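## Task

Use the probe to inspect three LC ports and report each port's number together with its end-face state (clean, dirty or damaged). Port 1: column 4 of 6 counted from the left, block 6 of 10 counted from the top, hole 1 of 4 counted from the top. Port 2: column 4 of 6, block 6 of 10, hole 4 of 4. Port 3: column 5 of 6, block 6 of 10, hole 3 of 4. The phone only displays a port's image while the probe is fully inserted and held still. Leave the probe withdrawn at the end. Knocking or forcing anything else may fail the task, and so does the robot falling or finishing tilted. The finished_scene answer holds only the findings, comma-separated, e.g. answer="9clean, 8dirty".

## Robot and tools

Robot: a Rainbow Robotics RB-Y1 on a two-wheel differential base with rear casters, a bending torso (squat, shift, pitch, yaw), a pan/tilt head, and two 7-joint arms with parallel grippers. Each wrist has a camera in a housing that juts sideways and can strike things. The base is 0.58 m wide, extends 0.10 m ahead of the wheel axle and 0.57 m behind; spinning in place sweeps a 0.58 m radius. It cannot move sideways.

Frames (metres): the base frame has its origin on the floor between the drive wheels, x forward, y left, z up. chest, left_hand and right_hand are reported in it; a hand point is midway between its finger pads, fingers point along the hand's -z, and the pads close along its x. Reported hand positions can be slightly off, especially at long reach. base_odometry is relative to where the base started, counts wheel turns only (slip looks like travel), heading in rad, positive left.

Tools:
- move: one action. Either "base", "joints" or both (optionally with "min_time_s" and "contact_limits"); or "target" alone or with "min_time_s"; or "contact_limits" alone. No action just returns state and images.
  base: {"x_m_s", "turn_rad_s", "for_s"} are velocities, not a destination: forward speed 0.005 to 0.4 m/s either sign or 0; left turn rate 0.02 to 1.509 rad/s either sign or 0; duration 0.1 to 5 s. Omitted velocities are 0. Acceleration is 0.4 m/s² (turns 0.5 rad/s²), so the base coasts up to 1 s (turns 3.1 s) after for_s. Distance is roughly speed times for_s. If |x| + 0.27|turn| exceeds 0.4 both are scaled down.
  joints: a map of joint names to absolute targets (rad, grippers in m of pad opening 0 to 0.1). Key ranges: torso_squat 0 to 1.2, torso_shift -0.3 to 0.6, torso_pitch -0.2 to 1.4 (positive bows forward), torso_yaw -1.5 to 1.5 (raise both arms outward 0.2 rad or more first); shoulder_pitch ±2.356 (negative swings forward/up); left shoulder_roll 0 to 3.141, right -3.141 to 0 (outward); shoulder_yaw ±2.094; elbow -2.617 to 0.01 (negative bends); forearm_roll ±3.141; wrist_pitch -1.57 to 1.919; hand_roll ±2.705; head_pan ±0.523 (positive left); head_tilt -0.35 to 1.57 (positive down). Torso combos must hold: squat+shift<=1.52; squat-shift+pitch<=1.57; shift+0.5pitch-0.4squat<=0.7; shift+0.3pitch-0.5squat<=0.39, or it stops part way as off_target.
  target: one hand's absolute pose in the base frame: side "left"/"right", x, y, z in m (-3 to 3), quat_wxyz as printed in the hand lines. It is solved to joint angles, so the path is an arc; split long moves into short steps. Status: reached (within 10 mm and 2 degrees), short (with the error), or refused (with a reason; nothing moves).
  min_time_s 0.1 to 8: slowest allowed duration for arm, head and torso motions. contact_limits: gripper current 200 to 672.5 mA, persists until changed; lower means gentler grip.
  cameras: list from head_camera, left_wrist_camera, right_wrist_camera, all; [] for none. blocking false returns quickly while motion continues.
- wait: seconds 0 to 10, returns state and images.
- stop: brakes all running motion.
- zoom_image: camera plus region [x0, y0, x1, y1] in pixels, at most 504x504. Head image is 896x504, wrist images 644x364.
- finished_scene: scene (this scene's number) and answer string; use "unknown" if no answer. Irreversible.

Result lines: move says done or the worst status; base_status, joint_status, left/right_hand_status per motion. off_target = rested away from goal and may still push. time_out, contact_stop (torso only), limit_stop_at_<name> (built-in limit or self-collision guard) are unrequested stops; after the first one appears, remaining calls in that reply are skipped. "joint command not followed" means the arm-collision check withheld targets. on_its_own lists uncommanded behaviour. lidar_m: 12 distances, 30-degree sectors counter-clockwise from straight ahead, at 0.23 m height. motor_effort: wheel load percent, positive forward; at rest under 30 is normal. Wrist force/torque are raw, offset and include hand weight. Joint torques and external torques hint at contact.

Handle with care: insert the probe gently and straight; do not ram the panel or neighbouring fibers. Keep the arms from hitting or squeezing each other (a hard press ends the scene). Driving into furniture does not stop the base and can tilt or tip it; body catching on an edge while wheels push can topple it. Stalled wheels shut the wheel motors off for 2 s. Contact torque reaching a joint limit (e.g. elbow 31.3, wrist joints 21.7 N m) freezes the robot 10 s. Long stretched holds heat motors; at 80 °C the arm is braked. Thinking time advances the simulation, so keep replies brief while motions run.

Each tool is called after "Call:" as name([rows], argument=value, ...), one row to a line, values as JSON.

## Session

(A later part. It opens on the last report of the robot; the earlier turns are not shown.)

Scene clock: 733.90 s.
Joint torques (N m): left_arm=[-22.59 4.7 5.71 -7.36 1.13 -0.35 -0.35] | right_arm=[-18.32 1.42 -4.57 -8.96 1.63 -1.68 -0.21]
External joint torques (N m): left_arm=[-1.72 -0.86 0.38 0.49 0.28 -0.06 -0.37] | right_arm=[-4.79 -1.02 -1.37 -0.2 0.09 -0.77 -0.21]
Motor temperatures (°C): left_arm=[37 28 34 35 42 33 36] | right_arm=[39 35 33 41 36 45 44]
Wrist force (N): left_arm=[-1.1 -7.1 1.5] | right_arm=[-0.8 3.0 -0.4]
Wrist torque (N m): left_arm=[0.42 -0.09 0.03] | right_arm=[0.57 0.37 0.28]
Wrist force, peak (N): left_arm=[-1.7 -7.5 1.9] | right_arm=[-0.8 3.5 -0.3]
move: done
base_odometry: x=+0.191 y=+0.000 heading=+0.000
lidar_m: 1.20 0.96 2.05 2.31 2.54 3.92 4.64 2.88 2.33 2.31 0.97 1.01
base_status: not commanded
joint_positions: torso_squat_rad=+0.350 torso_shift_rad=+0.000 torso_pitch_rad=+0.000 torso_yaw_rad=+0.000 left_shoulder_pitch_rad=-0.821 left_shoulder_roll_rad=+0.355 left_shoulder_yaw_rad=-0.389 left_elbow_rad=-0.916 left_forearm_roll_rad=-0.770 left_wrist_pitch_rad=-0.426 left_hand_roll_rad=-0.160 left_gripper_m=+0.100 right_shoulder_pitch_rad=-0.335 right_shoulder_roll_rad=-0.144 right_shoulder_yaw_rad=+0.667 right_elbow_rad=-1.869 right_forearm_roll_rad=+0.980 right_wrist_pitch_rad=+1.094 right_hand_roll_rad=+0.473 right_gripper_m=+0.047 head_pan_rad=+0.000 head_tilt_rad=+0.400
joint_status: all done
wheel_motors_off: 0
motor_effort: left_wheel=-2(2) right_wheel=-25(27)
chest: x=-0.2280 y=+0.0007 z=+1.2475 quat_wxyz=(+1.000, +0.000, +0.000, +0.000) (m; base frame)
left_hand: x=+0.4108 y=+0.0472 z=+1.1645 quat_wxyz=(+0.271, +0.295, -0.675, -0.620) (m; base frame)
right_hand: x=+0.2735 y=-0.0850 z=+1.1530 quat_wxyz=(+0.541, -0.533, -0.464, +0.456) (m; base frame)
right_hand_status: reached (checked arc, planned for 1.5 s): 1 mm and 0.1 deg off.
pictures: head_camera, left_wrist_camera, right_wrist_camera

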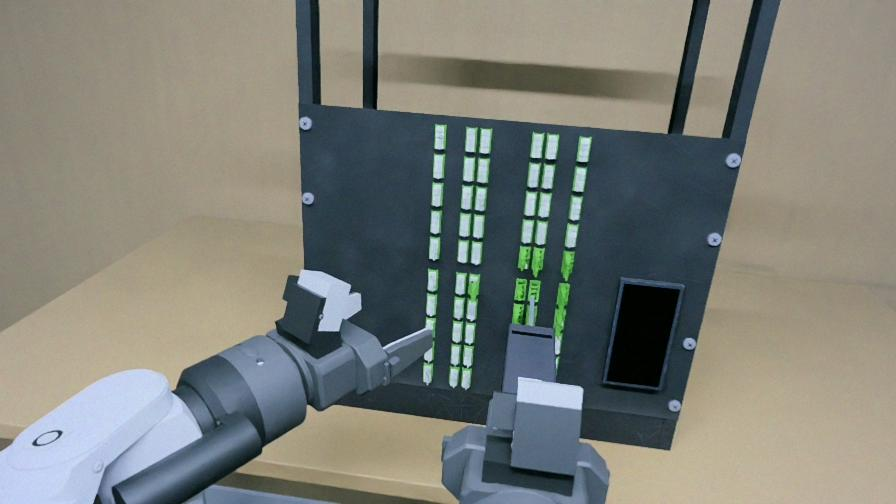

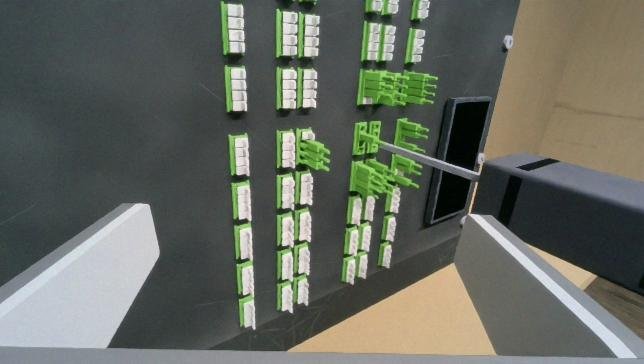

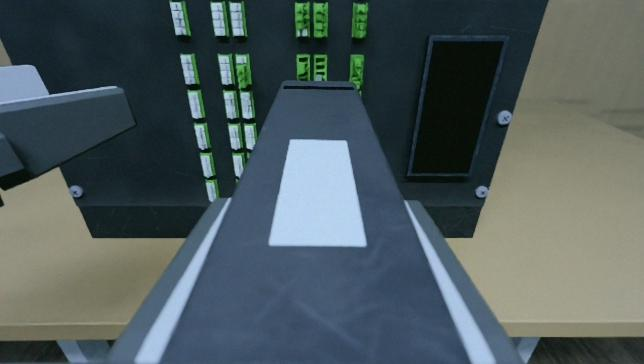

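Call:
move(target={"side":"right","x":0.2831,"y":-0.0863,"z":1.1536,"quat_wxyz":[0.5408,-0.5337,-0.4638,0.4556]}, min_time_s=1.5)

Call:
zoom_image(camera="head_camera", region=[510, 265, 550, 305])

Call:
zoom_image(camera="right_wrist_camera", region=[300, 50, 350, 90])

Scene clock: 741.00 s.
Joint torques (N m): left_arm=[-22.51 4.83 5.75 -7.42 1.07 -0.32 -0.31] | right_arm=[-23.65 1.11 -8.55 -7.21 1.55 -3.46 -0.24]
External joint torques (N m): left_arm=[-1.63 -0.73 0.42 0.43 0.23 -0.04 -0.32] | right_arm=[-9.68 -1.1 -5.25 1.56 0.03 -2.56 -0.23]
Motor temperatures (°C): left_arm=[37 28 34 35 42 33 36] | right_arm=[39 35 33 41 36 45 44]
Wrist force (N): left_arm=[-1.3 -6.9 1.2] | right_arm=[-4.8 4.7 30.7]
Wrist torque (N m): left_arm=[0.41 -0.10 0.04] | right_arm=[0.98 1.34 0.28]
Wrist force, peak (N): left_arm=[-1.1 -7.5 2.0] | right_arm=[-4.5 4.9 31.6]
move: done
base_odometry: x=+0.191 y=+0.000 heading=+0.000
lidar_m: 1.20 0.96 2.05 2.31 2.53 3.93 4.64 2.88 2.33 2.31 0.97 1.01
base_status: not commanded
joint_positions: torso_squat_rad=+0.350 torso_shift_rad=+0.000 torso_pitch_rad=+0.000 torso_yaw_rad=+0.000 left_shoulder_pitch_rad=-0.821 left_shoulder_roll_rad=+0.355 left_shoulder_yaw_rad=-0.389 left_elbow_rad=-0.916 left_forearm_roll_rad=-0.770 left_wrist_pitch_rad=-0.426 left_hand_roll_rad=-0.160 left_gripper_m=+0.100 right_shoulder_pitch_rad=-0.356 right_shoulder_roll_rad=-0.144 right_shoulder_yaw_rad=+0.651 right_elbow_rad=-1.839 right_forearm_roll_rad=+0.967 right_wrist_pitch_rad=+1.080 right_hand_roll_rad=+0.465 right_gripper_m=+0.047 head_pan_rad=+0.000 head_tilt_rad=+0.400
joint_status: all done
wheel_motors_off: 0
motor_effort: left_wheel=-2(2) right_wheel=-25(27)
chest: x=-0.2283 y=+0.0007 z=+1.2475 quat_wxyz=(+1.000, +0.000, +0.000, +0.000) (m; base frame)
left_hand: x=+0.4105 y=+0.0472 z=+1.1647 quat_wxyz=(+0.271, +0.295, -0.675, -0.620) (m; base frame)
right_hand: x=+0.2818 y=-0.0863 z=+1.1528 quat_wxyz=(+0.541, -0.533, -0.463, +0.456) (m; base frame)
right_hand_status: reached (checked arc, planned for 1.5 s): 2 mm and 0.1 deg off.
pictures: head_camera, left_wrist_camera, right_wrist_camera

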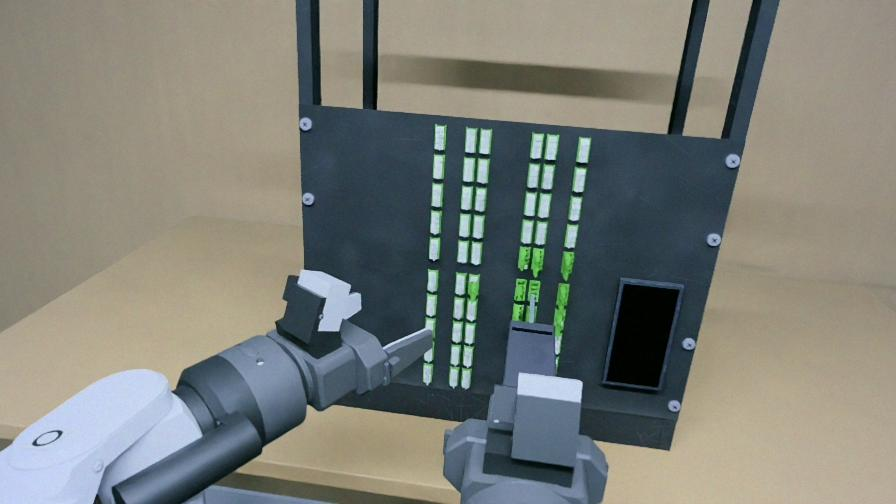

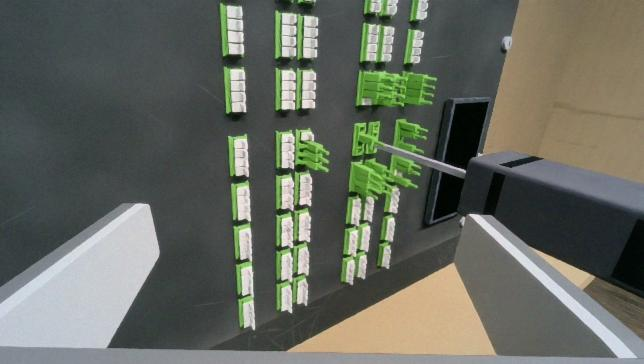

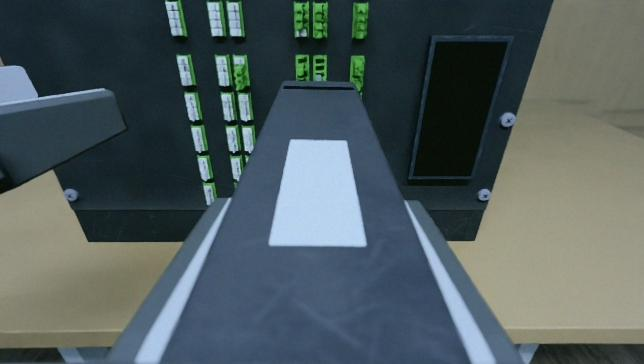

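Scaled by 12.600 from the camera's 896x504 image, which has a finer 1280x720 frame.

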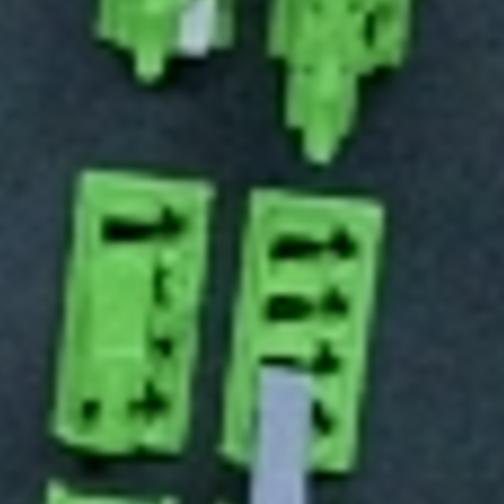

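Scaled by 10.080 from the camera's 644x364 image, which has a finer 1265x715 frame.

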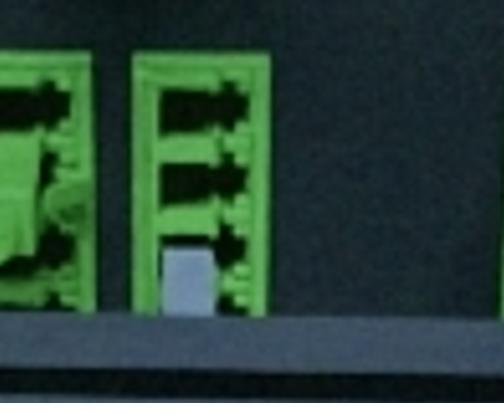

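Call:
move(target={"side":"right","x":0.2750,"y":-0.0850,"z":1.1535,"quat_wxyz":[0.5408,-0.5337,-0.4638,0.4556]}, min_time_s=1.2, cameras=[])

Call:
move(target={"side":"right","x":0.2770,"y":-0.0849,"z":1.1545,"quat_wxyz":[0.5408,-0.5337,-0.4638,0.4556]}, min_time_s=1.2)

Call:
zoom_image(camera="left_wrist_camera", region=[345, 120, 405, 168])

Call:
zoom_image(camera="head_camera", region=[510, 265, 550, 305])

Call:
zoom_image(camera="right_wrist_camera", region=[300, 50, 350, 90])

Scene clock: 751.17 s.
Joint torques (N m): left_arm=[-22.6 4.57 5.91 -7.59 1.03 -0.28 -0.34] | right_arm=[-14.09 4.15 -2.61 -10.83 2.3 -0.85 0.35]
External joint torques (N m): left_arm=[-1.72 -0.99 0.58 0.26 0.19 0 -0.36] | right_arm=[-0.45 1.76 0.62 -2.07 0.77 0.05 0.35]
Motor temperatures (°C): left_arm=[37 28 34 35 42 33 36] | right_arm=[39 35 33 40 36 45 44]
Wrist force (N): left_arm=[-1.4 -6.8 1.6] | right_arm=[-0.9 3.3 -0.3]
Wrist torque (N m): left_arm=[0.38 -0.10 0.01] | right_arm=[0.55 0.36 0.29]
Wrist force, peak (N): left_arm=[-1.4 -7.7 1.8] | right_arm=[-4.6 5.3 30.6]
move: done
base_odometry: x=+0.191 y=+0.000 heading=+0.000
lidar_m: 1.20 0.96 2.04 2.31 2.54 3.92 4.64 2.88 2.34 2.31 0.96 1.01
base_status: not commanded
joint_positions: torso_squat_rad=+0.350 torso_shift_rad=+0.000 torso_pitch_rad=+0.000 torso_yaw_rad=+0.000 left_shoulder_pitch_rad=-0.821 left_shoulder_roll_rad=+0.355 left_shoulder_yaw_rad=-0.389 left_elbow_rad=-0.916 left_forearm_roll_rad=-0.770 left_wrist_pitch_rad=-0.426 left_hand_roll_rad=-0.160 left_gripper_m=+0.100 right_shoulder_pitch_rad=-0.341 right_shoulder_roll_rad=-0.144 right_shoulder_yaw_rad=+0.663 right_elbow_rad=-1.861 right_forearm_roll_rad=+0.978 right_wrist_pitch_rad=+1.091 right_hand_roll_rad=+0.471 right_gripper_m=+0.047 head_pan_rad=+0.000 head_tilt_rad=+0.400
joint_status: all done
wheel_motors_off: 0
motor_effort: left_wheel=-2(2) right_wheel=-23(26)
chest: x=-0.2281 y=+0.0007 z=+1.2475 quat_wxyz=(+1.000, +0.000, +0.000, +0.000) (m; base frame)
left_hand: x=+0.4107 y=+0.0472 z=+1.1646 quat_wxyz=(+0.271, +0.295, -0.675, -0.620) (m; base frame)
right_hand: x=+0.2755 y=-0.0852 z=+1.1532 quat_wxyz=(+0.541, -0.534, -0.464, +0.456) (m; base frame)
right_hand_status: reached (checked arc, planned for 1.2 s): 1 mm and 0.0 deg off.
pictures: none
No camera images: "cameras" was empty.

Scene clock: 752.70 s.
Joint torques (N m): left_arm=[-22.47 4.62 5.99 -7.41 1.03 -0.36 -0.39] | right_arm=[-18.61 4.07 -4.72 -9.08 1.62 -1.64 0.21]
External joint torques (N m): left_arm=[-1.59 -0.94 0.66 0.44 0.19 -0.07 -0.4] | right_arm=[-4.89 1.7 -1.48 -0.32 0.09 -0.73 0.22]
Motor temperatures (°C): left_arm=[37 28 34 35 42 33 36] | right_arm=[39 35 33 40 36 45 44]
Wrist force (N): left_arm=[-1.3 -6.7 1.5] | right_arm=[-0.5 3.3 -0.2]
Wrist torque (N m): left_arm=[0.38 -0.11 0.01] | right_arm=[0.55 0.41 0.29]
Wrist force, peak (N): left_arm=[-1.2 -7.3 1.8] | right_arm=[-0.6 3.5 -0.4]
move: done
base_odometry: x=+0.191 y=+0.000 heading=+0.000
lidar_m: 1.20 0.96 2.06 2.31 2.53 3.92 4.64 2.88 2.34 2.31 0.97 1.01
base_status: not commanded
joint_positions: torso_squat_rad=+0.350 torso_shift_rad=+0.000 torso_pitch_rad=+0.000 torso_yaw_rad=+0.000 left_shoulder_pitch_rad=-0.821 left_shoulder_roll_rad=+0.355 left_shoulder_yaw_rad=-0.389 left_elbow_rad=-0.916 left_forearm_roll_rad=-0.770 left_wrist_pitch_rad=-0.426 left_hand_roll_rad=-0.160 left_gripper_m=+0.100 right_shoulder_pitch_rad=-0.345 right_shoulder_roll_rad=-0.143 right_shoulder_yaw_rad=+0.660 right_elbow_rad=-1.858 right_forearm_roll_rad=+0.974 right_wrist_pitch_rad=+1.091 right_hand_roll_rad=+0.473 right_gripper_m=+0.047 head_pan_rad=+0.000 head_tilt_rad=+0.400
joint_status: all done
wheel_motors_off: 0
motor_effort: left_wheel=-2(2) right_wheel=-25(26)
chest: x=-0.2281 y=+0.0007 z=+1.2475 quat_wxyz=(+1.000, +0.000, +0.000, +0.000) (m; base frame)
left_hand: x=+0.4107 y=+0.0472 z=+1.1646 quat_wxyz=(+0.271, +0.295, -0.675, -0.620) (m; base frame)
right_hand: x=+0.2768 y=-0.0851 z=+1.1539 quat_wxyz=(+0.541, -0.534, -0.463, +0.456) (m; base frame)
right_hand_status: reached (checked arc, planned for 1.2 s): 1 mm and 0.1 deg off.
pictures: head_camera, left_wrist_camera, right_wrist_camera

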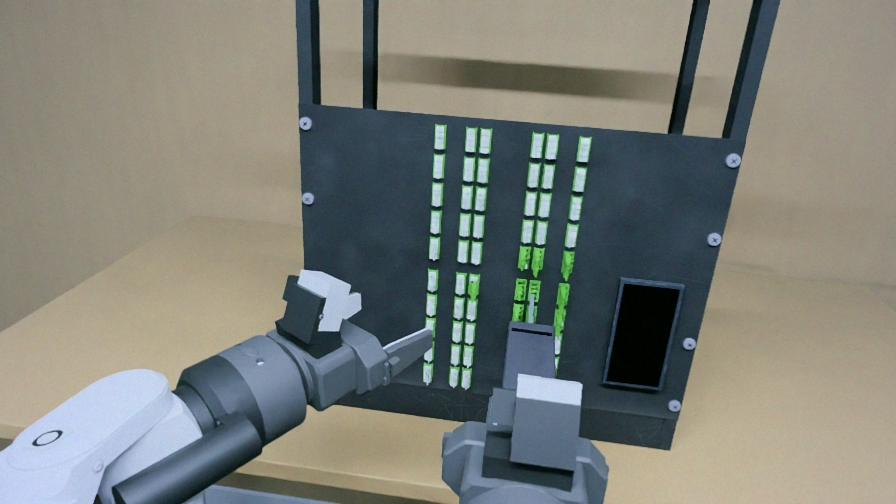

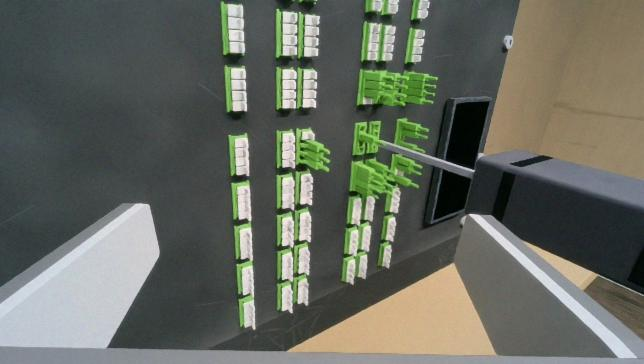

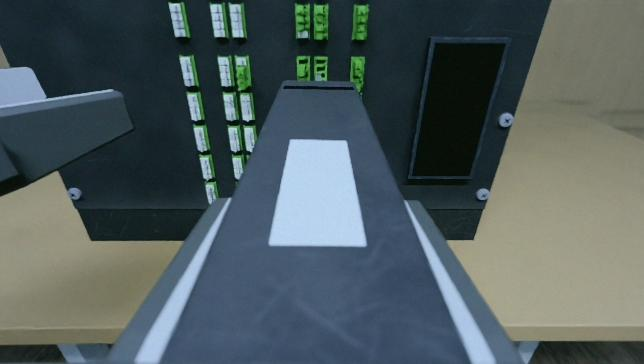

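Scaled by 8.400 from the camera's 644x364 image, which has a finer 920x520 frame.

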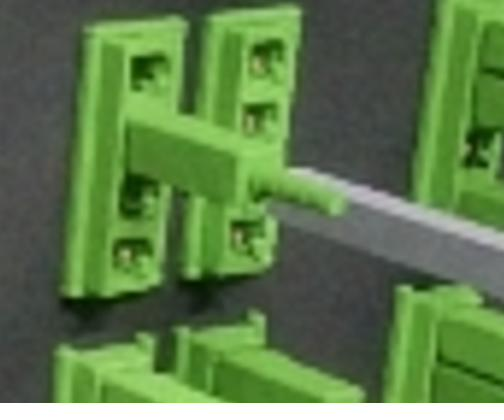

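Scaled by 12.600 from the camera's 896x504 image, which has a finer 1280x720 frame.

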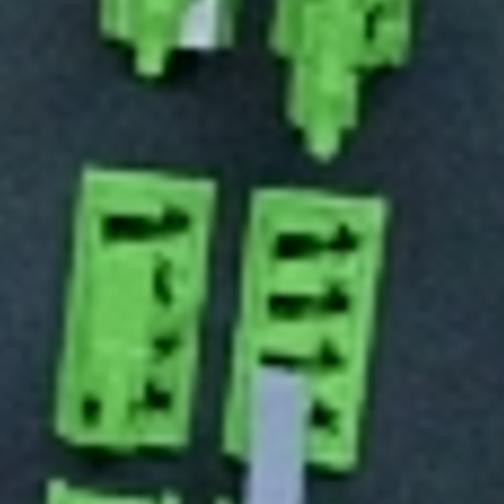

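Scaled by 10.080 from the camera's 644x364 image, which has a finer 1265x715 frame.

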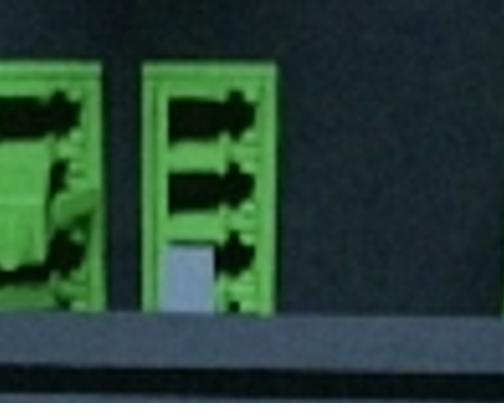

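Call:
move(target={"side":"right","x":0.2800,"y":-0.0858,"z":1.1545,"quat_wxyz":[0.5408,-0.5337,-0.4638,0.4556]}, min_time_s=1.2)

Call:
zoom_image(camera="head_camera", region=[510, 265, 550, 305])

Call:
zoom_image(camera="right_wrist_camera", region=[300, 50, 350, 90])

Scene clock: 759.33 s.
Joint torques (N m): left_arm=[-22.24 4.81 5.86 -7.41 1.08 -0.31 -0.35] | right_arm=[-18.67 1.15 -4.88 -9 1.58 -1.68 -0.25]
External joint torques (N m): left_arm=[-1.36 -0.74 0.53 0.44 0.24 -0.03 -0.36] | right_arm=[-4.81 -1.13 -1.61 -0.24 0.05 -0.78 -0.25]
Motor temperatures (°C): left_arm=[37 28 34 35 42 33 36] | right_arm=[39 35 33 40 36 45 44]
Wrist force (N): left_arm=[-1.1 -7.2 1.7] | right_arm=[-0.7 3.0 -0.4]
Wrist torque (N m): left_arm=[0.44 -0.08 0.03] | right_arm=[0.59 0.38 0.28]
Wrist force, peak (N): left_arm=[-1.4 -7.5 1.9] | right_arm=[-0.9 3.5 -0.3]
move: done
base_odometry: x=+0.191 y=+0.000 heading=+0.000
lidar_m: 1.20 0.97 2.04 2.31 2.54 3.93 4.63 2.88 2.33 2.31 0.97 1.01
base_status: not commanded
joint_positions: torso_squat_rad=+0.350 torso_shift_rad=+0.000 torso_pitch_rad=+0.000 torso_yaw_rad=+0.000 left_shoulder_pitch_rad=-0.821 left_shoulder_roll_rad=+0.355 left_shoulder_yaw_rad=-0.389 left_elbow_rad=-0.916 left_forearm_roll_rad=-0.770 left_wrist_pitch_rad=-0.426 left_hand_roll_rad=-0.160 left_gripper_m=+0.100 right_shoulder_pitch_rad=-0.352 right_shoulder_roll_rad=-0.143 right_shoulder_yaw_rad=+0.654 right_elbow_rad=-1.849 right_forearm_roll_rad=+0.969 right_wrist_pitch_rad=+1.086 right_hand_roll_rad=+0.471 right_gripper_m=+0.047 head_pan_rad=+0.000 head_tilt_rad=+0.400
joint_status: all done
wheel_motors_off: 0
motor_effort: left_wheel=-2(2) right_wheel=-25(26)
chest: x=-0.2281 y=+0.0007 z=+1.2475 quat_wxyz=(+1.000, +0.000, +0.000, +0.000) (m; base frame)
left_hand: x=+0.4107 y=+0.0472 z=+1.1646 quat_wxyz=(+0.271, +0.295, -0.675, -0.620) (m; base frame)
right_hand: x=+0.2798 y=-0.0858 z=+1.1540 quat_wxyz=(+0.541, -0.533, -0.464, +0.456) (m; base frame)
right_hand_status: reached (checked arc, planned for 1.2 s): 1 mm and 0.1 deg off.
pictures: head_camera, left_wrist_camera, right_wrist_camera

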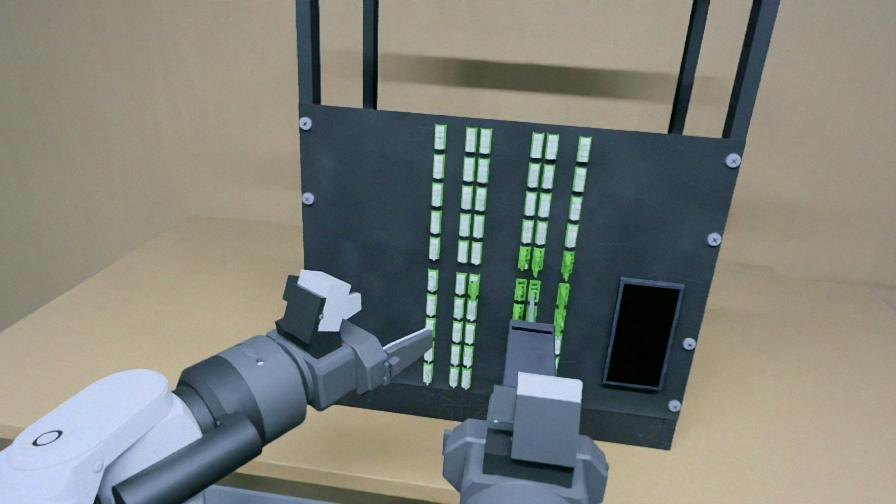

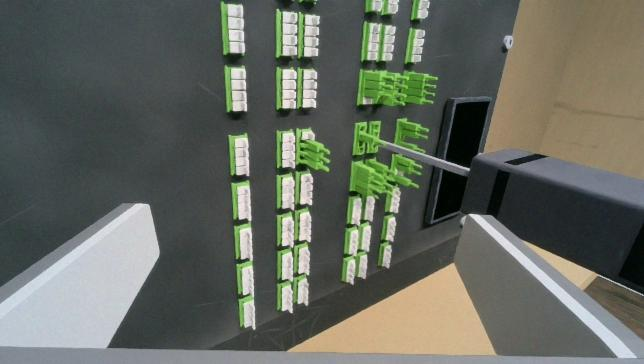

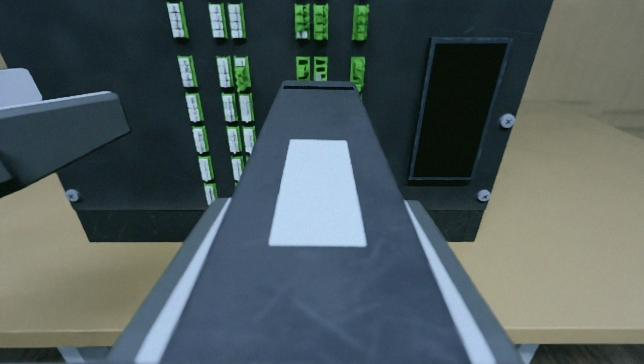

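Scaled by 12.600 from the camera's 896x504 image, which has a finer 1280x720 frame.

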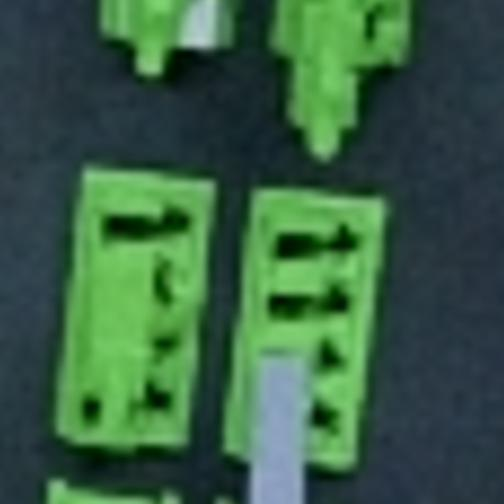

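Scaled by 10.080 from the camera's 644x364 image, which has a finer 1265x715 frame.

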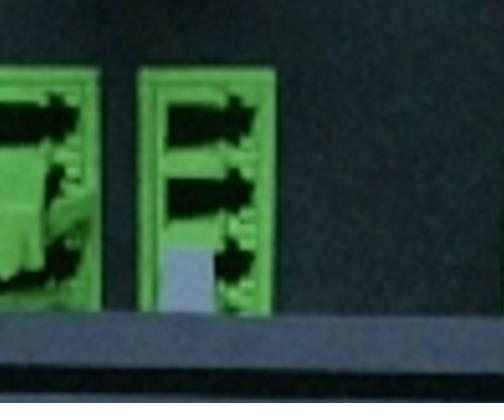

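Call:
move(target={"side":"right","x":0.2835,"y":-0.0864,"z":1.1545,"quat_wxyz":[0.5408,-0.5337,-0.4638,0.4556]}, min_time_s=1.2, cameras=["right_wrist_camera"])

Scene clock: 763.03 s.
Joint torques (N m): left_arm=[-22.39 4.72 6.06 -7.36 1.12 -0.45 -0.28] | right_arm=[-24.14 0.66 -10.22 -5.08 0.91 -3.43 -0.23]
External joint torques (N m): left_arm=[-1.5 -0.84 0.73 0.49 0.27 -0.17 -0.29] | right_arm=[-10.12 -1.54 -6.91 3.69 -0.62 -2.53 -0.23]
Motor temperatures (°C): left_arm=[37 28 34 35 42 33 36] | right_arm=[39 35 33 40 36 45 44]
Wrist force (N): left_arm=[-0.7 -6.9 1.7] | right_arm=[-5.3 3.3 41.0]
Wrist torque (N m): left_arm=[0.39 -0.05 0.03] | right_arm=[0.54 1.44 0.28]
Wrist force, peak (N): left_arm=[-1.6 -7.4 1.6] | right_arm=[-5.0 3.7 41.8]
move: done
base_odometry: x=+0.191 y=+0.000 heading=+0.000
lidar_m: 1.20 0.96 2.05 2.31 2.54 3.92 4.64 2.89 2.33 2.32 0.97 1.01
base_status: not commanded
joint_positions: torso_squat_rad=+0.350 torso_shift_rad=-0.001 torso_pitch_rad=-0.001 torso_yaw_rad=+0.000 left_shoulder_pitch_rad=-0.821 left_shoulder_roll_rad=+0.355 left_shoulder_yaw_rad=-0.389 left_elbow_rad=-0.916 left_forearm_roll_rad=-0.770 left_wrist_pitch_rad=-0.426 left_hand_roll_rad=-0.160 left_gripper_m=+0.100 right_shoulder_pitch_rad=-0.359 right_shoulder_roll_rad=-0.143 right_shoulder_yaw_rad=+0.649 right_elbow_rad=-1.838 right_forearm_roll_rad=+0.964 right_wrist_pitch_rad=+1.080 right_hand_roll_rad=+0.467 right_gripper_m=+0.047 head_pan_rad=+0.000 head_tilt_rad=+0.400
joint_status: all done
wheel_motors_off: 0
motor_effort: left_wheel=-2(2) right_wheel=-22(25)
chest: x=-0.2286 y=+0.0007 z=+1.2475 quat_wxyz=(+1.000, +0.000, +0.000, +0.000) (m; base frame)
left_hand: x=+0.4103 y=+0.0472 z=+1.1649 quat_wxyz=(+0.271, +0.295, -0.675, -0.619) (m; base frame)
right_hand: x=+0.2823 y=-0.0860 z=+1.1539 quat_wxyz=(+0.541, -0.533, -0.464, +0.456) (m; base frame)
right_hand_status: reached (checked arc, planned for 1.2 s): 1 mm and 0.1 deg off.
pictures: right_wrist_camera

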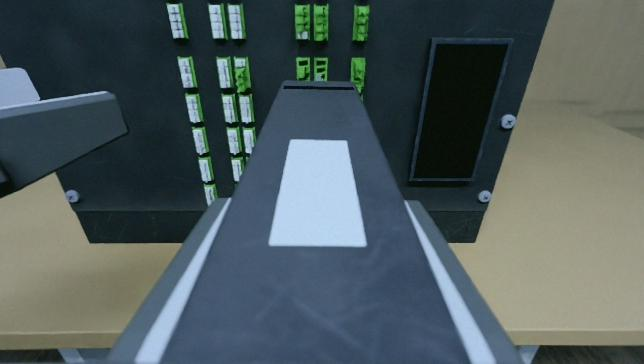

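Call:
move(target={"side":"right","x":0.2785,"y":-0.0856,"z":1.1545,"quat_wxyz":[0.5408,-0.5337,-0.4638,0.4556]}, min_time_s=1.2, cameras=[])

Call:
move(target={"side":"right","x":0.2795,"y":-0.0862,"z":1.1545,"quat_wxyz":[0.5408,-0.5337,-0.4638,0.4556]}, min_time_s=1.2)

Call:
zoom_image(camera="head_camera", region=[510, 265, 550, 305])

Call:
zoom_image(camera="right_wrist_camera", region=[300, 50, 350, 90])

Call:
move(target={"side":"right","x":0.2815,"y":-0.0865,"z":1.1545,"quat_wxyz":[0.5408,-0.5337,-0.4638,0.4556]}, min_time_s=1.2)

Call:
zoom_image(camera="right_wrist_camera", region=[300, 50, 350, 90])

Scene clock: 772.07 s.
Joint torques (N m): left_arm=[-22.4 4.71 5.78 -7.46 1.09 -0.31 -0.27] | right_arm=[-14.27 2.66 -2.45 -10.78 2.38 -0.83 0.24]
External joint torques (N m): left_arm=[-1.53 -0.85 0.45 0.39 0.25 -0.02 -0.28] | right_arm=[-0.43 0.37 0.82 -2.01 0.85 0.07 0.25]
Motor temperatures (°C): left_arm=[37 28 34 35 42 33 36] | right_arm=[39 35 33 40 36 45 44]
Wrist force (N): left_arm=[-1.6 -6.7 1.6] | right_arm=[-0.7 3.4 -0.3]
Wrist torque (N m): left_arm=[0.38 -0.10 0.02] | right_arm=[0.54 0.38 0.28]
Wrist force, peak (N): left_arm=[-1.1 -7.4 2.3] | right_arm=[-4.9 4.1 41.6]
move: done
base_odometry: x=+0.191 y=+0.000 heading=+0.000
lidar_m: 1.20 0.96 2.05 2.31 2.54 3.92 4.64 2.89 2.33 2.31 0.97 1.00
base_status: not commanded
joint_positions: torso_squat_rad=+0.350 torso_shift_rad=+0.000 torso_pitch_rad=+0.000 torso_yaw_rad=+0.000 left_shoulder_pitch_rad=-0.821 left_shoulder_roll_rad=+0.355 left_shoulder_yaw_rad=-0.389 left_elbow_rad=-0.916 left_forearm_roll_rad=-0.770 left_wrist_pitch_rad=-0.426 left_hand_roll_rad=-0.160 left_gripper_m=+0.100 right_shoulder_pitch_rad=-0.350 right_shoulder_roll_rad=-0.143 right_shoulder_yaw_rad=+0.656 right_elbow_rad=-1.851 right_forearm_roll_rad=+0.970 right_wrist_pitch_rad=+1.087 right_hand_roll_rad=+0.471 right_gripper_m=+0.047 head_pan_rad=+0.000 head_tilt_rad=+0.400
joint_status: all done
wheel_motors_off: 0
motor_effort: left_wheel=-1(2) right_wheel=-23(24)
chest: x=-0.2281 y=+0.0007 z=+1.2475 quat_wxyz=(+1.000, +0.000, +0.000, +0.000) (m; base frame)
left_hand: x=+0.4107 y=+0.0472 z=+1.1646 quat_wxyz=(+0.271, +0.295, -0.675, -0.620) (m; base frame)
right_hand: x=+0.2791 y=-0.0857 z=+1.1541 quat_wxyz=(+0.541, -0.534, -0.464, +0.456) (m; base frame)
right_hand_status: reached (checked arc, planned for 1.2 s): 1 mm and 0.0 deg off.
pictures: none
No camera images: "cameras" was empty.

Scene clock: 773.60 s.
Joint torques (N m): left_arm=[-22.59 4.67 5.68 -7.4 0.97 -0.3 -0.37] | right_arm=[-14.95 2.44 -3.38 -9.14 1.66 -0.83 0.08]
External joint torques (N m): left_arm=[-1.71 -0.89 0.35 0.45 0.12 -0.01 -0.38] | right_arm=[-1.11 0.14 -0.11 -0.38 0.14 0.07 0.08]
Motor temperatures (°C): left_arm=[37 28 34 35 42 33 36] | right_arm=[39 35 33 40 36 45 44]
Wrist force (N): left_arm=[-1.1 -7.3 1.9] | right_arm=[-0.9 3.3 -0.3]
Wrist torque (N m): left_arm=[0.46 -0.09 0.01] | right_arm=[0.54 0.35 0.29]
Wrist force, peak (N): left_arm=[-1.2 -7.4 2.0] | right_arm=[-0.9 3.4 -0.4]
move: done
base_odometry: x=+0.191 y=+0.000 heading=+0.000
lidar_m: 1.20 0.96 2.05 2.32 2.53 3.92 4.64 2.89 2.33 2.31 0.97 1.00
base_status: not commanded
joint_positions: torso_squat_rad=+0.350 torso_shift_rad=+0.000 torso_pitch_rad=+0.000 torso_yaw_rad=+0.000 left_shoulder_pitch_rad=-0.821 left_shoulder_roll_rad=+0.355 left_shoulder_yaw_rad=-0.389 left_elbow_rad=-0.916 left_forearm_roll_rad=-0.770 left_wrist_pitch_rad=-0.426 left_hand_roll_rad=-0.160 left_gripper_m=+0.100 right_shoulder_pitch_rad=-0.350 right_shoulder_roll_rad=-0.143 right_shoulder_yaw_rad=+0.656 right_elbow_rad=-1.851 right_forearm_roll_rad=+0.970 right_wrist_pitch_rad=+1.087 right_hand_roll_rad=+0.471 right_gripper_m=+0.047 head_pan_rad=+0.000 head_tilt_rad=+0.400
joint_status: all done
wheel_motors_off: 0
motor_effort: left_wheel=-1(1) right_wheel=-23(24)
chest: x=-0.2281 y=+0.0007 z=+1.2475 quat_wxyz=(+1.000, +0.000, +0.000, +0.000) (m; base frame)
left_hand: x=+0.4107 y=+0.0472 z=+1.1646 quat_wxyz=(+0.271, +0.295, -0.675, -0.620) (m; base frame)
right_hand: x=+0.2791 y=-0.0857 z=+1.1541 quat_wxyz=(+0.541, -0.534, -0.463, +0.456) (m; base frame)
right_hand_status: reached (checked arc, planned for 1.2 s): 1 mm and 0.1 deg off.
pictures: head_camera, left_wrist_camera, right_wrist_camera

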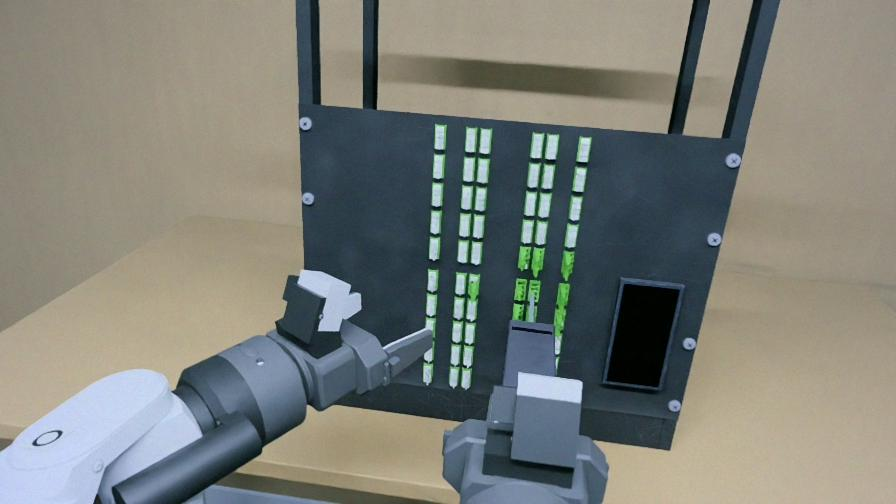

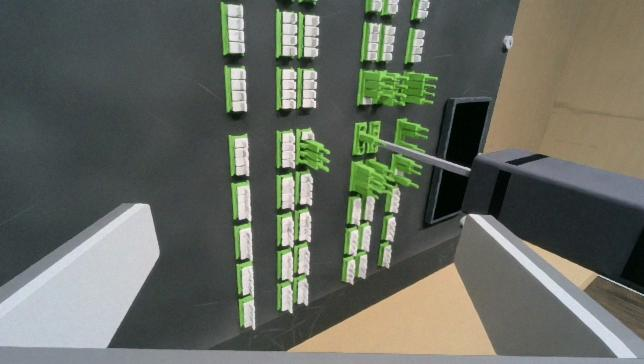

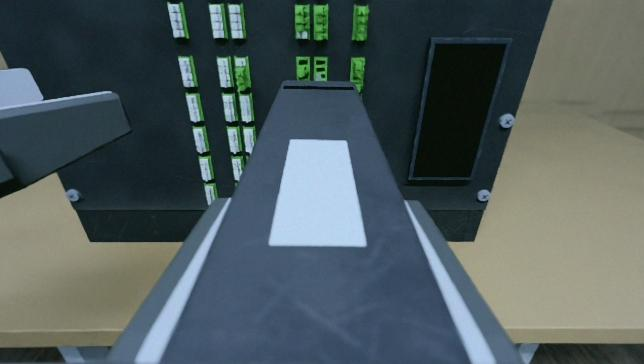

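Scaled by 12.600 from the camera's 896x504 image, which has a finer 1280x720 frame.

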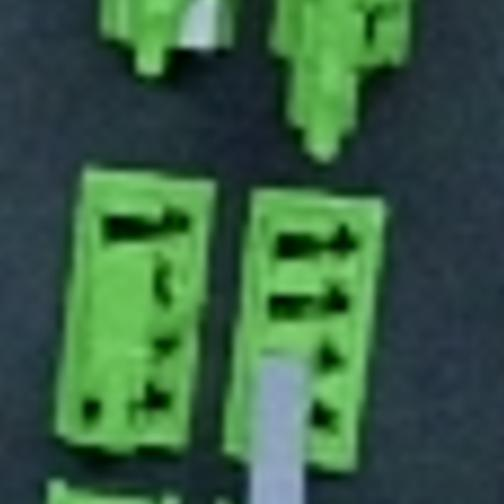

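Scaled by 10.080 from the camera's 644x364 image, which has a finer 1265x715 frame.

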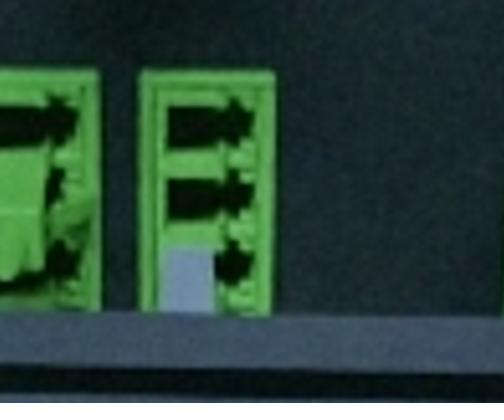

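Scene clock: 775.13 s.
Joint torques (N m): left_arm=[-22.46 4.9 5.72 -7.39 1.06 -0.35 -0.36] | right_arm=[-19.1 1.06 -4.5 -9.23 1.75 -1.73 -0.21]
External joint torques (N m): left_arm=[-1.58 -0.66 0.39 0.46 0.22 -0.07 -0.37] | right_arm=[-5.16 -1.17 -1.21 -0.46 0.22 -0.83 -0.2]
Motor temperatures (°C): left_arm=[37 28 34 35 42 33 36] | right_arm=[39 35 33 40 36 45 44]
Wrist force (N): left_arm=[-1.0 -6.5 2.0] | right_arm=[-0.7 3.7 0.3]
Wrist torque (N m): left_arm=[0.34 -0.07 0.04] | right_arm=[0.63 0.38 0.28]
Wrist force, peak (N): left_arm=[-1.6 -7.3 1.7] | right_arm=[-0.7 4.1 0.3]
move: done
base_odometry: x=+0.191 y=+0.000 heading=+0.000
lidar_m: 1.19 0.96 2.05 2.31 2.54 3.93 4.64 2.88 2.33 2.31 0.97 1.01
base_status: not commanded
joint_positions: torso_squat_rad=+0.350 torso_shift_rad=+0.000 torso_pitch_rad=+0.000 torso_yaw_rad=+0.000 left_shoulder_pitch_rad=-0.821 left_shoulder_roll_rad=+0.355 left_shoulder_yaw_rad=-0.389 left_elbow_rad=-0.916 left_forearm_roll_rad=-0.770 left_wrist_pitch_rad=-0.426 left_hand_roll_rad=-0.160 left_gripper_m=+0.100 right_shoulder_pitch_rad=-0.355 right_shoulder_roll_rad=-0.144 right_shoulder_yaw_rad=+0.651 right_elbow_rad=-1.844 right_forearm_roll_rad=+0.966 right_wrist_pitch_rad=+1.082 right_hand_roll_rad=+0.469 right_gripper_m=+0.047 head_pan_rad=+0.000 head_tilt_rad=+0.400
joint_status: all done
wheel_motors_off: 0
motor_effort: left_wheel=-1(1) right_wheel=-23(24)
chest: x=-0.2281 y=+0.0007 z=+1.2475 quat_wxyz=(+1.000, +0.000, +0.000, +0.000) (m; base frame)
left_hand: x=+0.4107 y=+0.0472 z=+1.1646 quat_wxyz=(+0.271, +0.295, -0.675, -0.620) (m; base frame)
right_hand: x=+0.2813 y=-0.0865 z=+1.1539 quat_wxyz=(+0.541, -0.533, -0.463, +0.456) (m; base frame)
right_hand_status: reached (checked arc, planned for 1.2 s): 1 mm and 0.1 deg off.
pictures: head_camera, left_wrist_camera, right_wrist_camera

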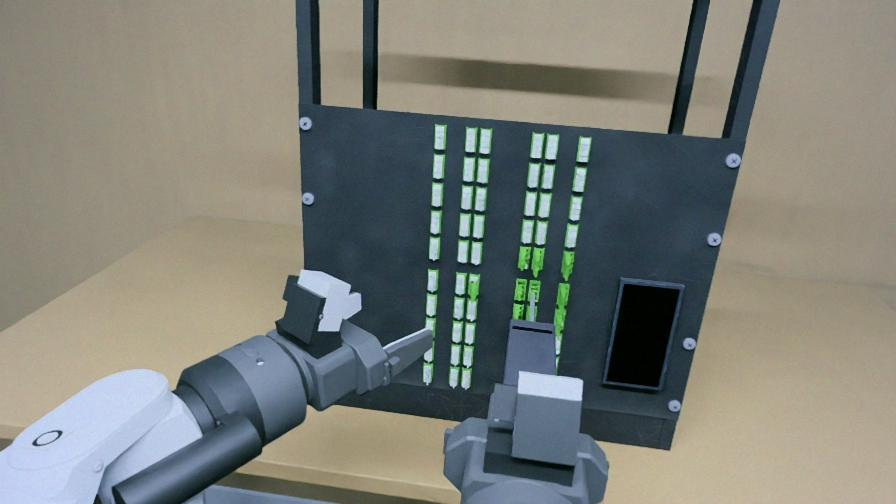

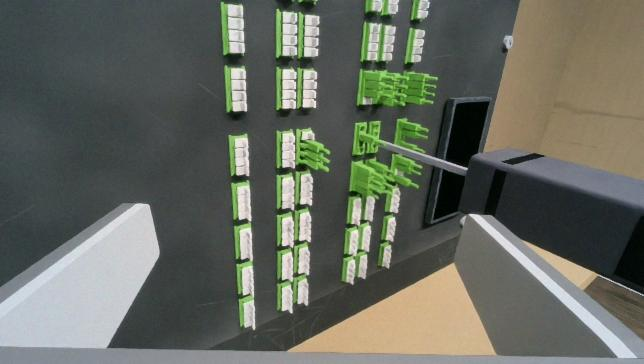

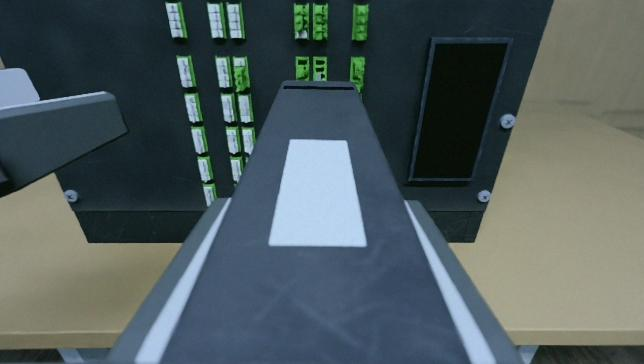

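Scaled by 10.080 from the camera's 644x364 image, which has a finer 1265x715 frame.

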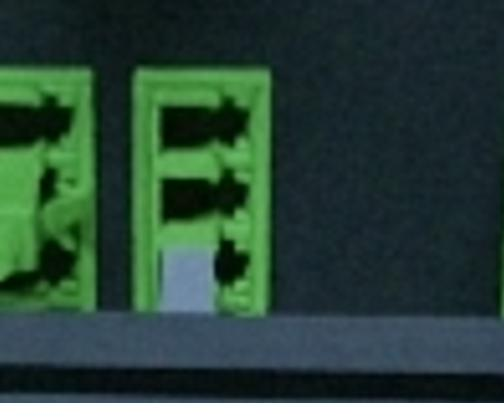

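Call:
move(target={"side":"right","x":0.2832,"y":-0.0868,"z":1.1544,"quat_wxyz":[0.5408,-0.5337,-0.4638,0.4556]}, min_time_s=1.2, cameras=["right_wrist_camera"])

Call:
zoom_image(camera="right_wrist_camera", region=[300, 50, 350, 90])

Scene clock: 779.70 s.
Joint torques (N m): left_arm=[-22.43 4.53 5.55 -7.52 1 -0.33 -0.36] | right_arm=[-19.22 1 -5.11 -9.2 1.92 -1.5 -0.12]
External joint torques (N m): left_arm=[-1.55 -1.03 0.23 0.33 0.16 -0.05 -0.37] | right_arm=[-5.2 -1.18 -1.8 -0.43 0.39 -0.6 -0.11]
Motor temperatures (°C): left_arm=[37 28 34 35 42 33 36] | right_arm=[39 35 33 40 36 45 44]
Wrist force (N): left_arm=[-1.3 -6.9 2.1] | right_arm=[-0.5 3.6 -0.2]
Wrist torque (N m): left_arm=[0.41 -0.10 0.02] | right_arm=[0.69 0.26 0.29]
Wrist force, peak (N): left_arm=[-0.9 -7.5 1.8] | right_arm=[-0.4 4.7 0.2]
move: done
base_odometry: x=+0.191 y=+0.000 heading=+0.000
lidar_m: 1.20 0.96 2.06 2.31 2.54 3.93 4.64 2.88 2.33 2.31 0.96 1.00
base_status: not commanded
joint_positions: torso_squat_rad=+0.350 torso_shift_rad=+0.000 torso_pitch_rad=+0.000 torso_yaw_rad=+0.000 left_shoulder_pitch_rad=-0.821 left_shoulder_roll_rad=+0.355 left_shoulder_yaw_rad=-0.389 left_elbow_rad=-0.916 left_forearm_roll_rad=-0.770 left_wrist_pitch_rad=-0.426 left_hand_roll_rad=-0.160 left_gripper_m=+0.100 right_shoulder_pitch_rad=-0.359 right_shoulder_roll_rad=-0.144 right_shoulder_yaw_rad=+0.648 right_elbow_rad=-1.838 right_forearm_roll_rad=+0.964 right_wrist_pitch_rad=+1.079 right_hand_roll_rad=+0.467 right_gripper_m=+0.047 head_pan_rad=+0.000 head_tilt_rad=+0.400
joint_status: all done
wheel_motors_off: 0
motor_effort: left_wheel=-1(1) right_wheel=-21(25)
chest: x=-0.2281 y=+0.0007 z=+1.2475 quat_wxyz=(+1.000, +0.000, +0.000, +0.000) (m; base frame)
left_hand: x=+0.4107 y=+0.0472 z=+1.1646 quat_wxyz=(+0.271, +0.295, -0.675, -0.620) (m; base frame)
right_hand: x=+0.2830 y=-0.0867 z=+1.1538 quat_wxyz=(+0.541, -0.533, -0.463, +0.456) (m; base frame)
right_hand_status: reached (checked arc, planned for 1.2 s): 1 mm and 0.1 deg off.
pictures: right_wrist_camera

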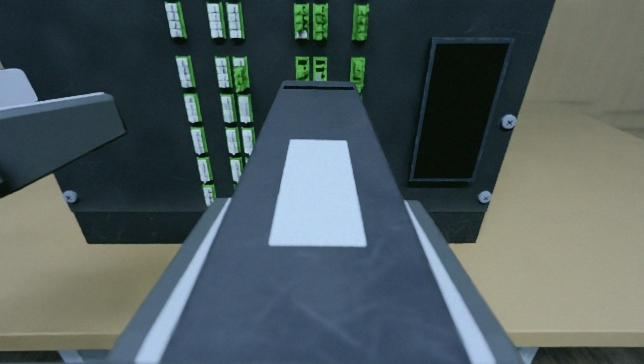

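Scaled by 10.080 from the camera's 644x364 image, which has a finer 1265x715 frame.

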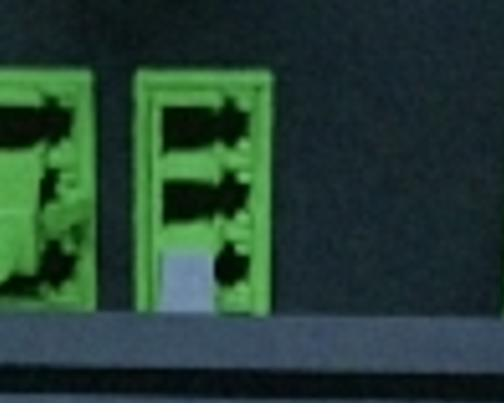

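Call:
move(target={"side":"right","x":0.2900,"y":-0.0877,"z":1.1542,"quat_wxyz":[0.5408,-0.5337,-0.4638,0.4556]}, min_time_s=2, cameras=[])

Call:
move(target={"side":"right","x":0.2940,"y":-0.0883,"z":1.1541,"quat_wxyz":[0.5408,-0.5337,-0.4638,0.4556]}, min_time_s=1.5, cameras=[])

Call:
wait(seconds=1.5)

Scene clock: 785.30 s.
Joint torques (N m): left_arm=[-22.29 4.67 5.74 -7.5 1.19 -0.36 -0.36] | right_arm=[-19.3 0.8 -5.16 -9.12 1.85 -1.4 -0.26]
External joint torques (N m): left_arm=[-1.41 -0.89 0.41 0.35 0.34 -0.08 -0.37] | right_arm=[-4.95 -1.21 -1.77 -0.33 0.32 -0.51 -0.25]
Motor temperatures (°C): left_arm=[37 28 34 35 42 33 36] | right_arm=[39 35 33 40 36 45 44]
Wrist force (N): left_arm=[-1.5 -6.3 1.6] | right_arm=[-0.3 3.1 -0.3]
Wrist torque (N m): left_arm=[0.35 -0.14 0.05] | right_arm=[0.64 0.23 0.29]
Wrist force, peak (N): left_arm=[-1.9 -7.3 2.1] | right_arm=[-0.5 5.5 0.3]
move: done
base_odometry: x=+0.191 y=+0.000 heading=+0.000
lidar_m: 1.20 0.96 2.05 2.31 2.54 3.93 4.64 2.88 2.33 2.31 0.97 1.01
base_status: not commanded
joint_positions: torso_squat_rad=+0.350 torso_shift_rad=+0.000 torso_pitch_rad=+0.000 torso_yaw_rad=+0.000 left_shoulder_pitch_rad=-0.821 left_shoulder_roll_rad=+0.355 left_shoulder_yaw_rad=-0.389 left_elbow_rad=-0.916 left_forearm_roll_rad=-0.770 left_wrist_pitch_rad=-0.426 left_hand_roll_rad=-0.160 left_gripper_m=+0.100 right_shoulder_pitch_rad=-0.375 right_shoulder_roll_rad=-0.144 right_shoulder_yaw_rad=+0.636 right_elbow_rad=-1.814 right_forearm_roll_rad=+0.956 right_wrist_pitch_rad=+1.068 right_hand_roll_rad=+0.460 right_gripper_m=+0.047 head_pan_rad=+0.000 head_tilt_rad=+0.400
joint_status: all done
wheel_motors_off: 0
motor_effort: left_wheel=-1(1) right_wheel=-23(25)
chest: x=-0.2281 y=+0.0007 z=+1.2475 quat_wxyz=(+1.000, +0.000, +0.000, +0.000) (m; base frame)
left_hand: x=+0.4107 y=+0.0472 z=+1.1646 quat_wxyz=(+0.271, +0.295, -0.675, -0.620) (m; base frame)
right_hand: x=+0.2895 y=-0.0877 z=+1.1537 quat_wxyz=(+0.541, -0.533, -0.464, +0.456) (m; base frame)
right_hand_status: reached (checked arc, planned for 2.0 s): 1 mm and 0.1 deg off.
pictures: none
No camera images: "cameras" was empty.

Scene clock: 787.13 s.
Joint torques (N m): left_arm=[-22.29 4.67 5.57 -7.48 0.97 -0.37 -0.36] | right_arm=[-19.36 1.21 -5.14 -9.16 1.77 -1.26 -0.24]
External joint torques (N m): left_arm=[-1.42 -0.88 0.24 0.37 0.13 -0.09 -0.38] | right_arm=[-4.8 -0.7 -1.71 -0.37 0.25 -0.39 -0.24]
Motor temperatures (°C): left_arm=[37 28 34 35 42 33 36] | right_arm=[39 35 33 40 36 45 44]
Wrist force (N): left_arm=[-0.9 -6.8 1.5] | right_arm=[-0.2 4.1 0.2]
Wrist torque (N m): left_arm=[0.37 -0.06 0.03] | right_arm=[0.60 0.20 0.28]
Wrist force, peak (N): left_arm=[-1.6 -7.1 1.7] | right_arm=[-0.5 5.3 0.2]
move: done
base_odometry: x=+0.191 y=+0.000 heading=+0.000
lidar_m: 1.20 0.97 2.05 2.31 2.53 3.92 4.64 2.89 2.33 2.32 0.97 1.01
base_status: not commanded
joint_positions: torso_squat_rad=+0.350 torso_shift_rad=+0.000 torso_pitch_rad=+0.000 torso_yaw_rad=+0.000 left_shoulder_pitch_rad=-0.821 left_shoulder_roll_rad=+0.355 left_shoulder_yaw_rad=-0.389 left_elbow_rad=-0.916 left_forearm_roll_rad=-0.770 left_wrist_pitch_rad=-0.426 left_hand_roll_rad=-0.160 left_gripper_m=+0.100 right_shoulder_pitch_rad=-0.386 right_shoulder_roll_rad=-0.144 right_shoulder_yaw_rad=+0.629 right_elbow_rad=-1.798 right_forearm_roll_rad=+0.951 right_wrist_pitch_rad=+1.061 right_hand_roll_rad=+0.456 right_gripper_m=+0.047 head_pan_rad=+0.000 head_tilt_rad=+0.400
joint_status: all done
wheel_motors_off: 0
motor_effort: left_wheel=-1(1) right_wheel=-23(24)
chest: x=-0.2281 y=+0.0007 z=+1.2475 quat_wxyz=(+1.000, +0.000, +0.000, +0.000) (m; base frame)
left_hand: x=+0.4107 y=+0.0472 z=+1.1646 quat_wxyz=(+0.271, +0.295, -0.675, -0.620) (m; base frame)
right_hand: x=+0.2937 y=-0.0883 z=+1.1536 quat_wxyz=(+0.541, -0.533, -0.464, +0.456) (m; base frame)
right_hand_status: reached (checked arc, planned for 1.5 s): 1 mm and 0.1 deg off.
pictures: none
No camera images: "cameras" was empty.

Scene clock: 788.63 s.
Joint torques (N m): left_arm=[-22.47 4.55 5.68 -7.54 1.06 -0.38 -0.36] | right_arm=[-19.72 1.29 -5.15 -8.96 1.71 -1.29 -0.18]
External joint torques (N m): left_arm=[-1.59 -1.01 0.35 0.31 0.22 -0.1 -0.37] | right_arm=[-5.16 -0.62 -1.72 -0.17 0.19 -0.42 -0.18]
Motor temperatures (°C): left_arm=[37 28 34 35 42 33 36] | right_arm=[39 35 33 40 36 45 44]
Wrist force (N): left_arm=[-1.7 -7.3 2.0] | right_arm=[-0.5 3.2 -0.4]
Wrist torque (N m): left_arm=[0.44 -0.15 0.04] | right_arm=[0.59 0.19 0.28]
Wrist force, peak (N): left_arm=[-1.1 -7.5 1.5] | right_arm=[-0.1 4.2 0.0]
base_odometry: x=+0.191 y=+0.000 heading=+0.000
lidar_m: 1.20 0.97 2.05 2.31 2.54 3.92 4.64 2.87 2.33 2.31 0.97 1.01
base_status: not commanded
joint_positions: torso_squat_rad=+0.350 torso_shift_rad=+0.000 torso_pitch_rad=+0.000 torso_yaw_rad=+0.000 left_shoulder_pitch_rad=-0.821 left_shoulder_roll_rad=+0.355 left_shoulder_yaw_rad=-0.389 left_elbow_rad=-0.916 left_forearm_roll_rad=-0.770 left_wrist_pitch_rad=-0.426 left_hand_roll_rad=-0.160 left_gripper_m=+0.100 right_shoulder_pitch_rad=-0.386 right_shoulder_roll_rad=-0.144 right_shoulder_yaw_rad=+0.629 right_elbow_rad=-1.798 right_forearm_roll_rad=+0.951 right_wrist_pitch_rad=+1.061 right_hand_roll_rad=+0.456 right_gripper_m=+0.047 head_pan_rad=+0.000 head_tilt_rad=+0.400
joint_status: all done
wheel_motors_off: 0
motor_effort: left_wheel=-1(1) right_wheel=-23(24)
chest: x=-0.2281 y=+0.0007 z=+1.2475 quat_wxyz=(+1.000, +0.000, +0.000, +0.000) (m; base frame)
left_hand: x=+0.4107 y=+0.0472 z=+1.1646 quat_wxyz=(+0.271, +0.295, -0.675, -0.620) (m; base frame)
right_hand: x=+0.2937 y=-0.0883 z=+1.1536 quat_wxyz=(+0.541, -0.533, -0.464, +0.456) (m; base frame)
right_hand_status: reached (checked arc, planned for 1.5 s): 1 mm and 0.1 deg off.
wait: 1.50 s; at rest by 0.27 s
pictures: head_camera, left_wrist_camera, right_wrist_camera

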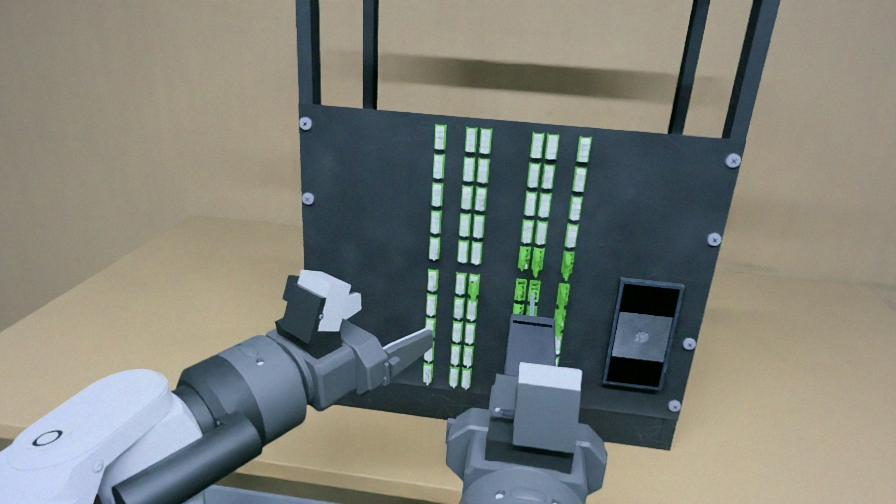

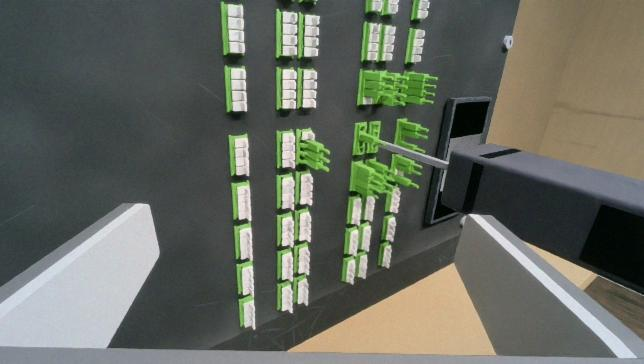

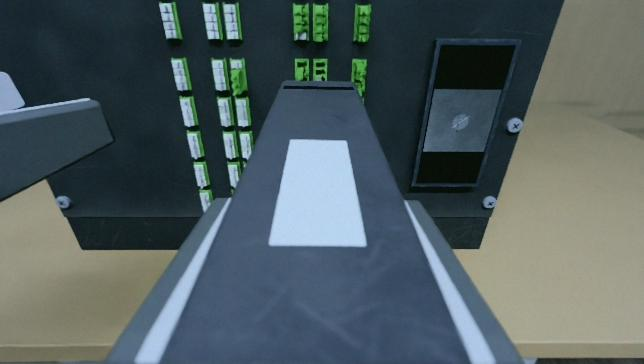

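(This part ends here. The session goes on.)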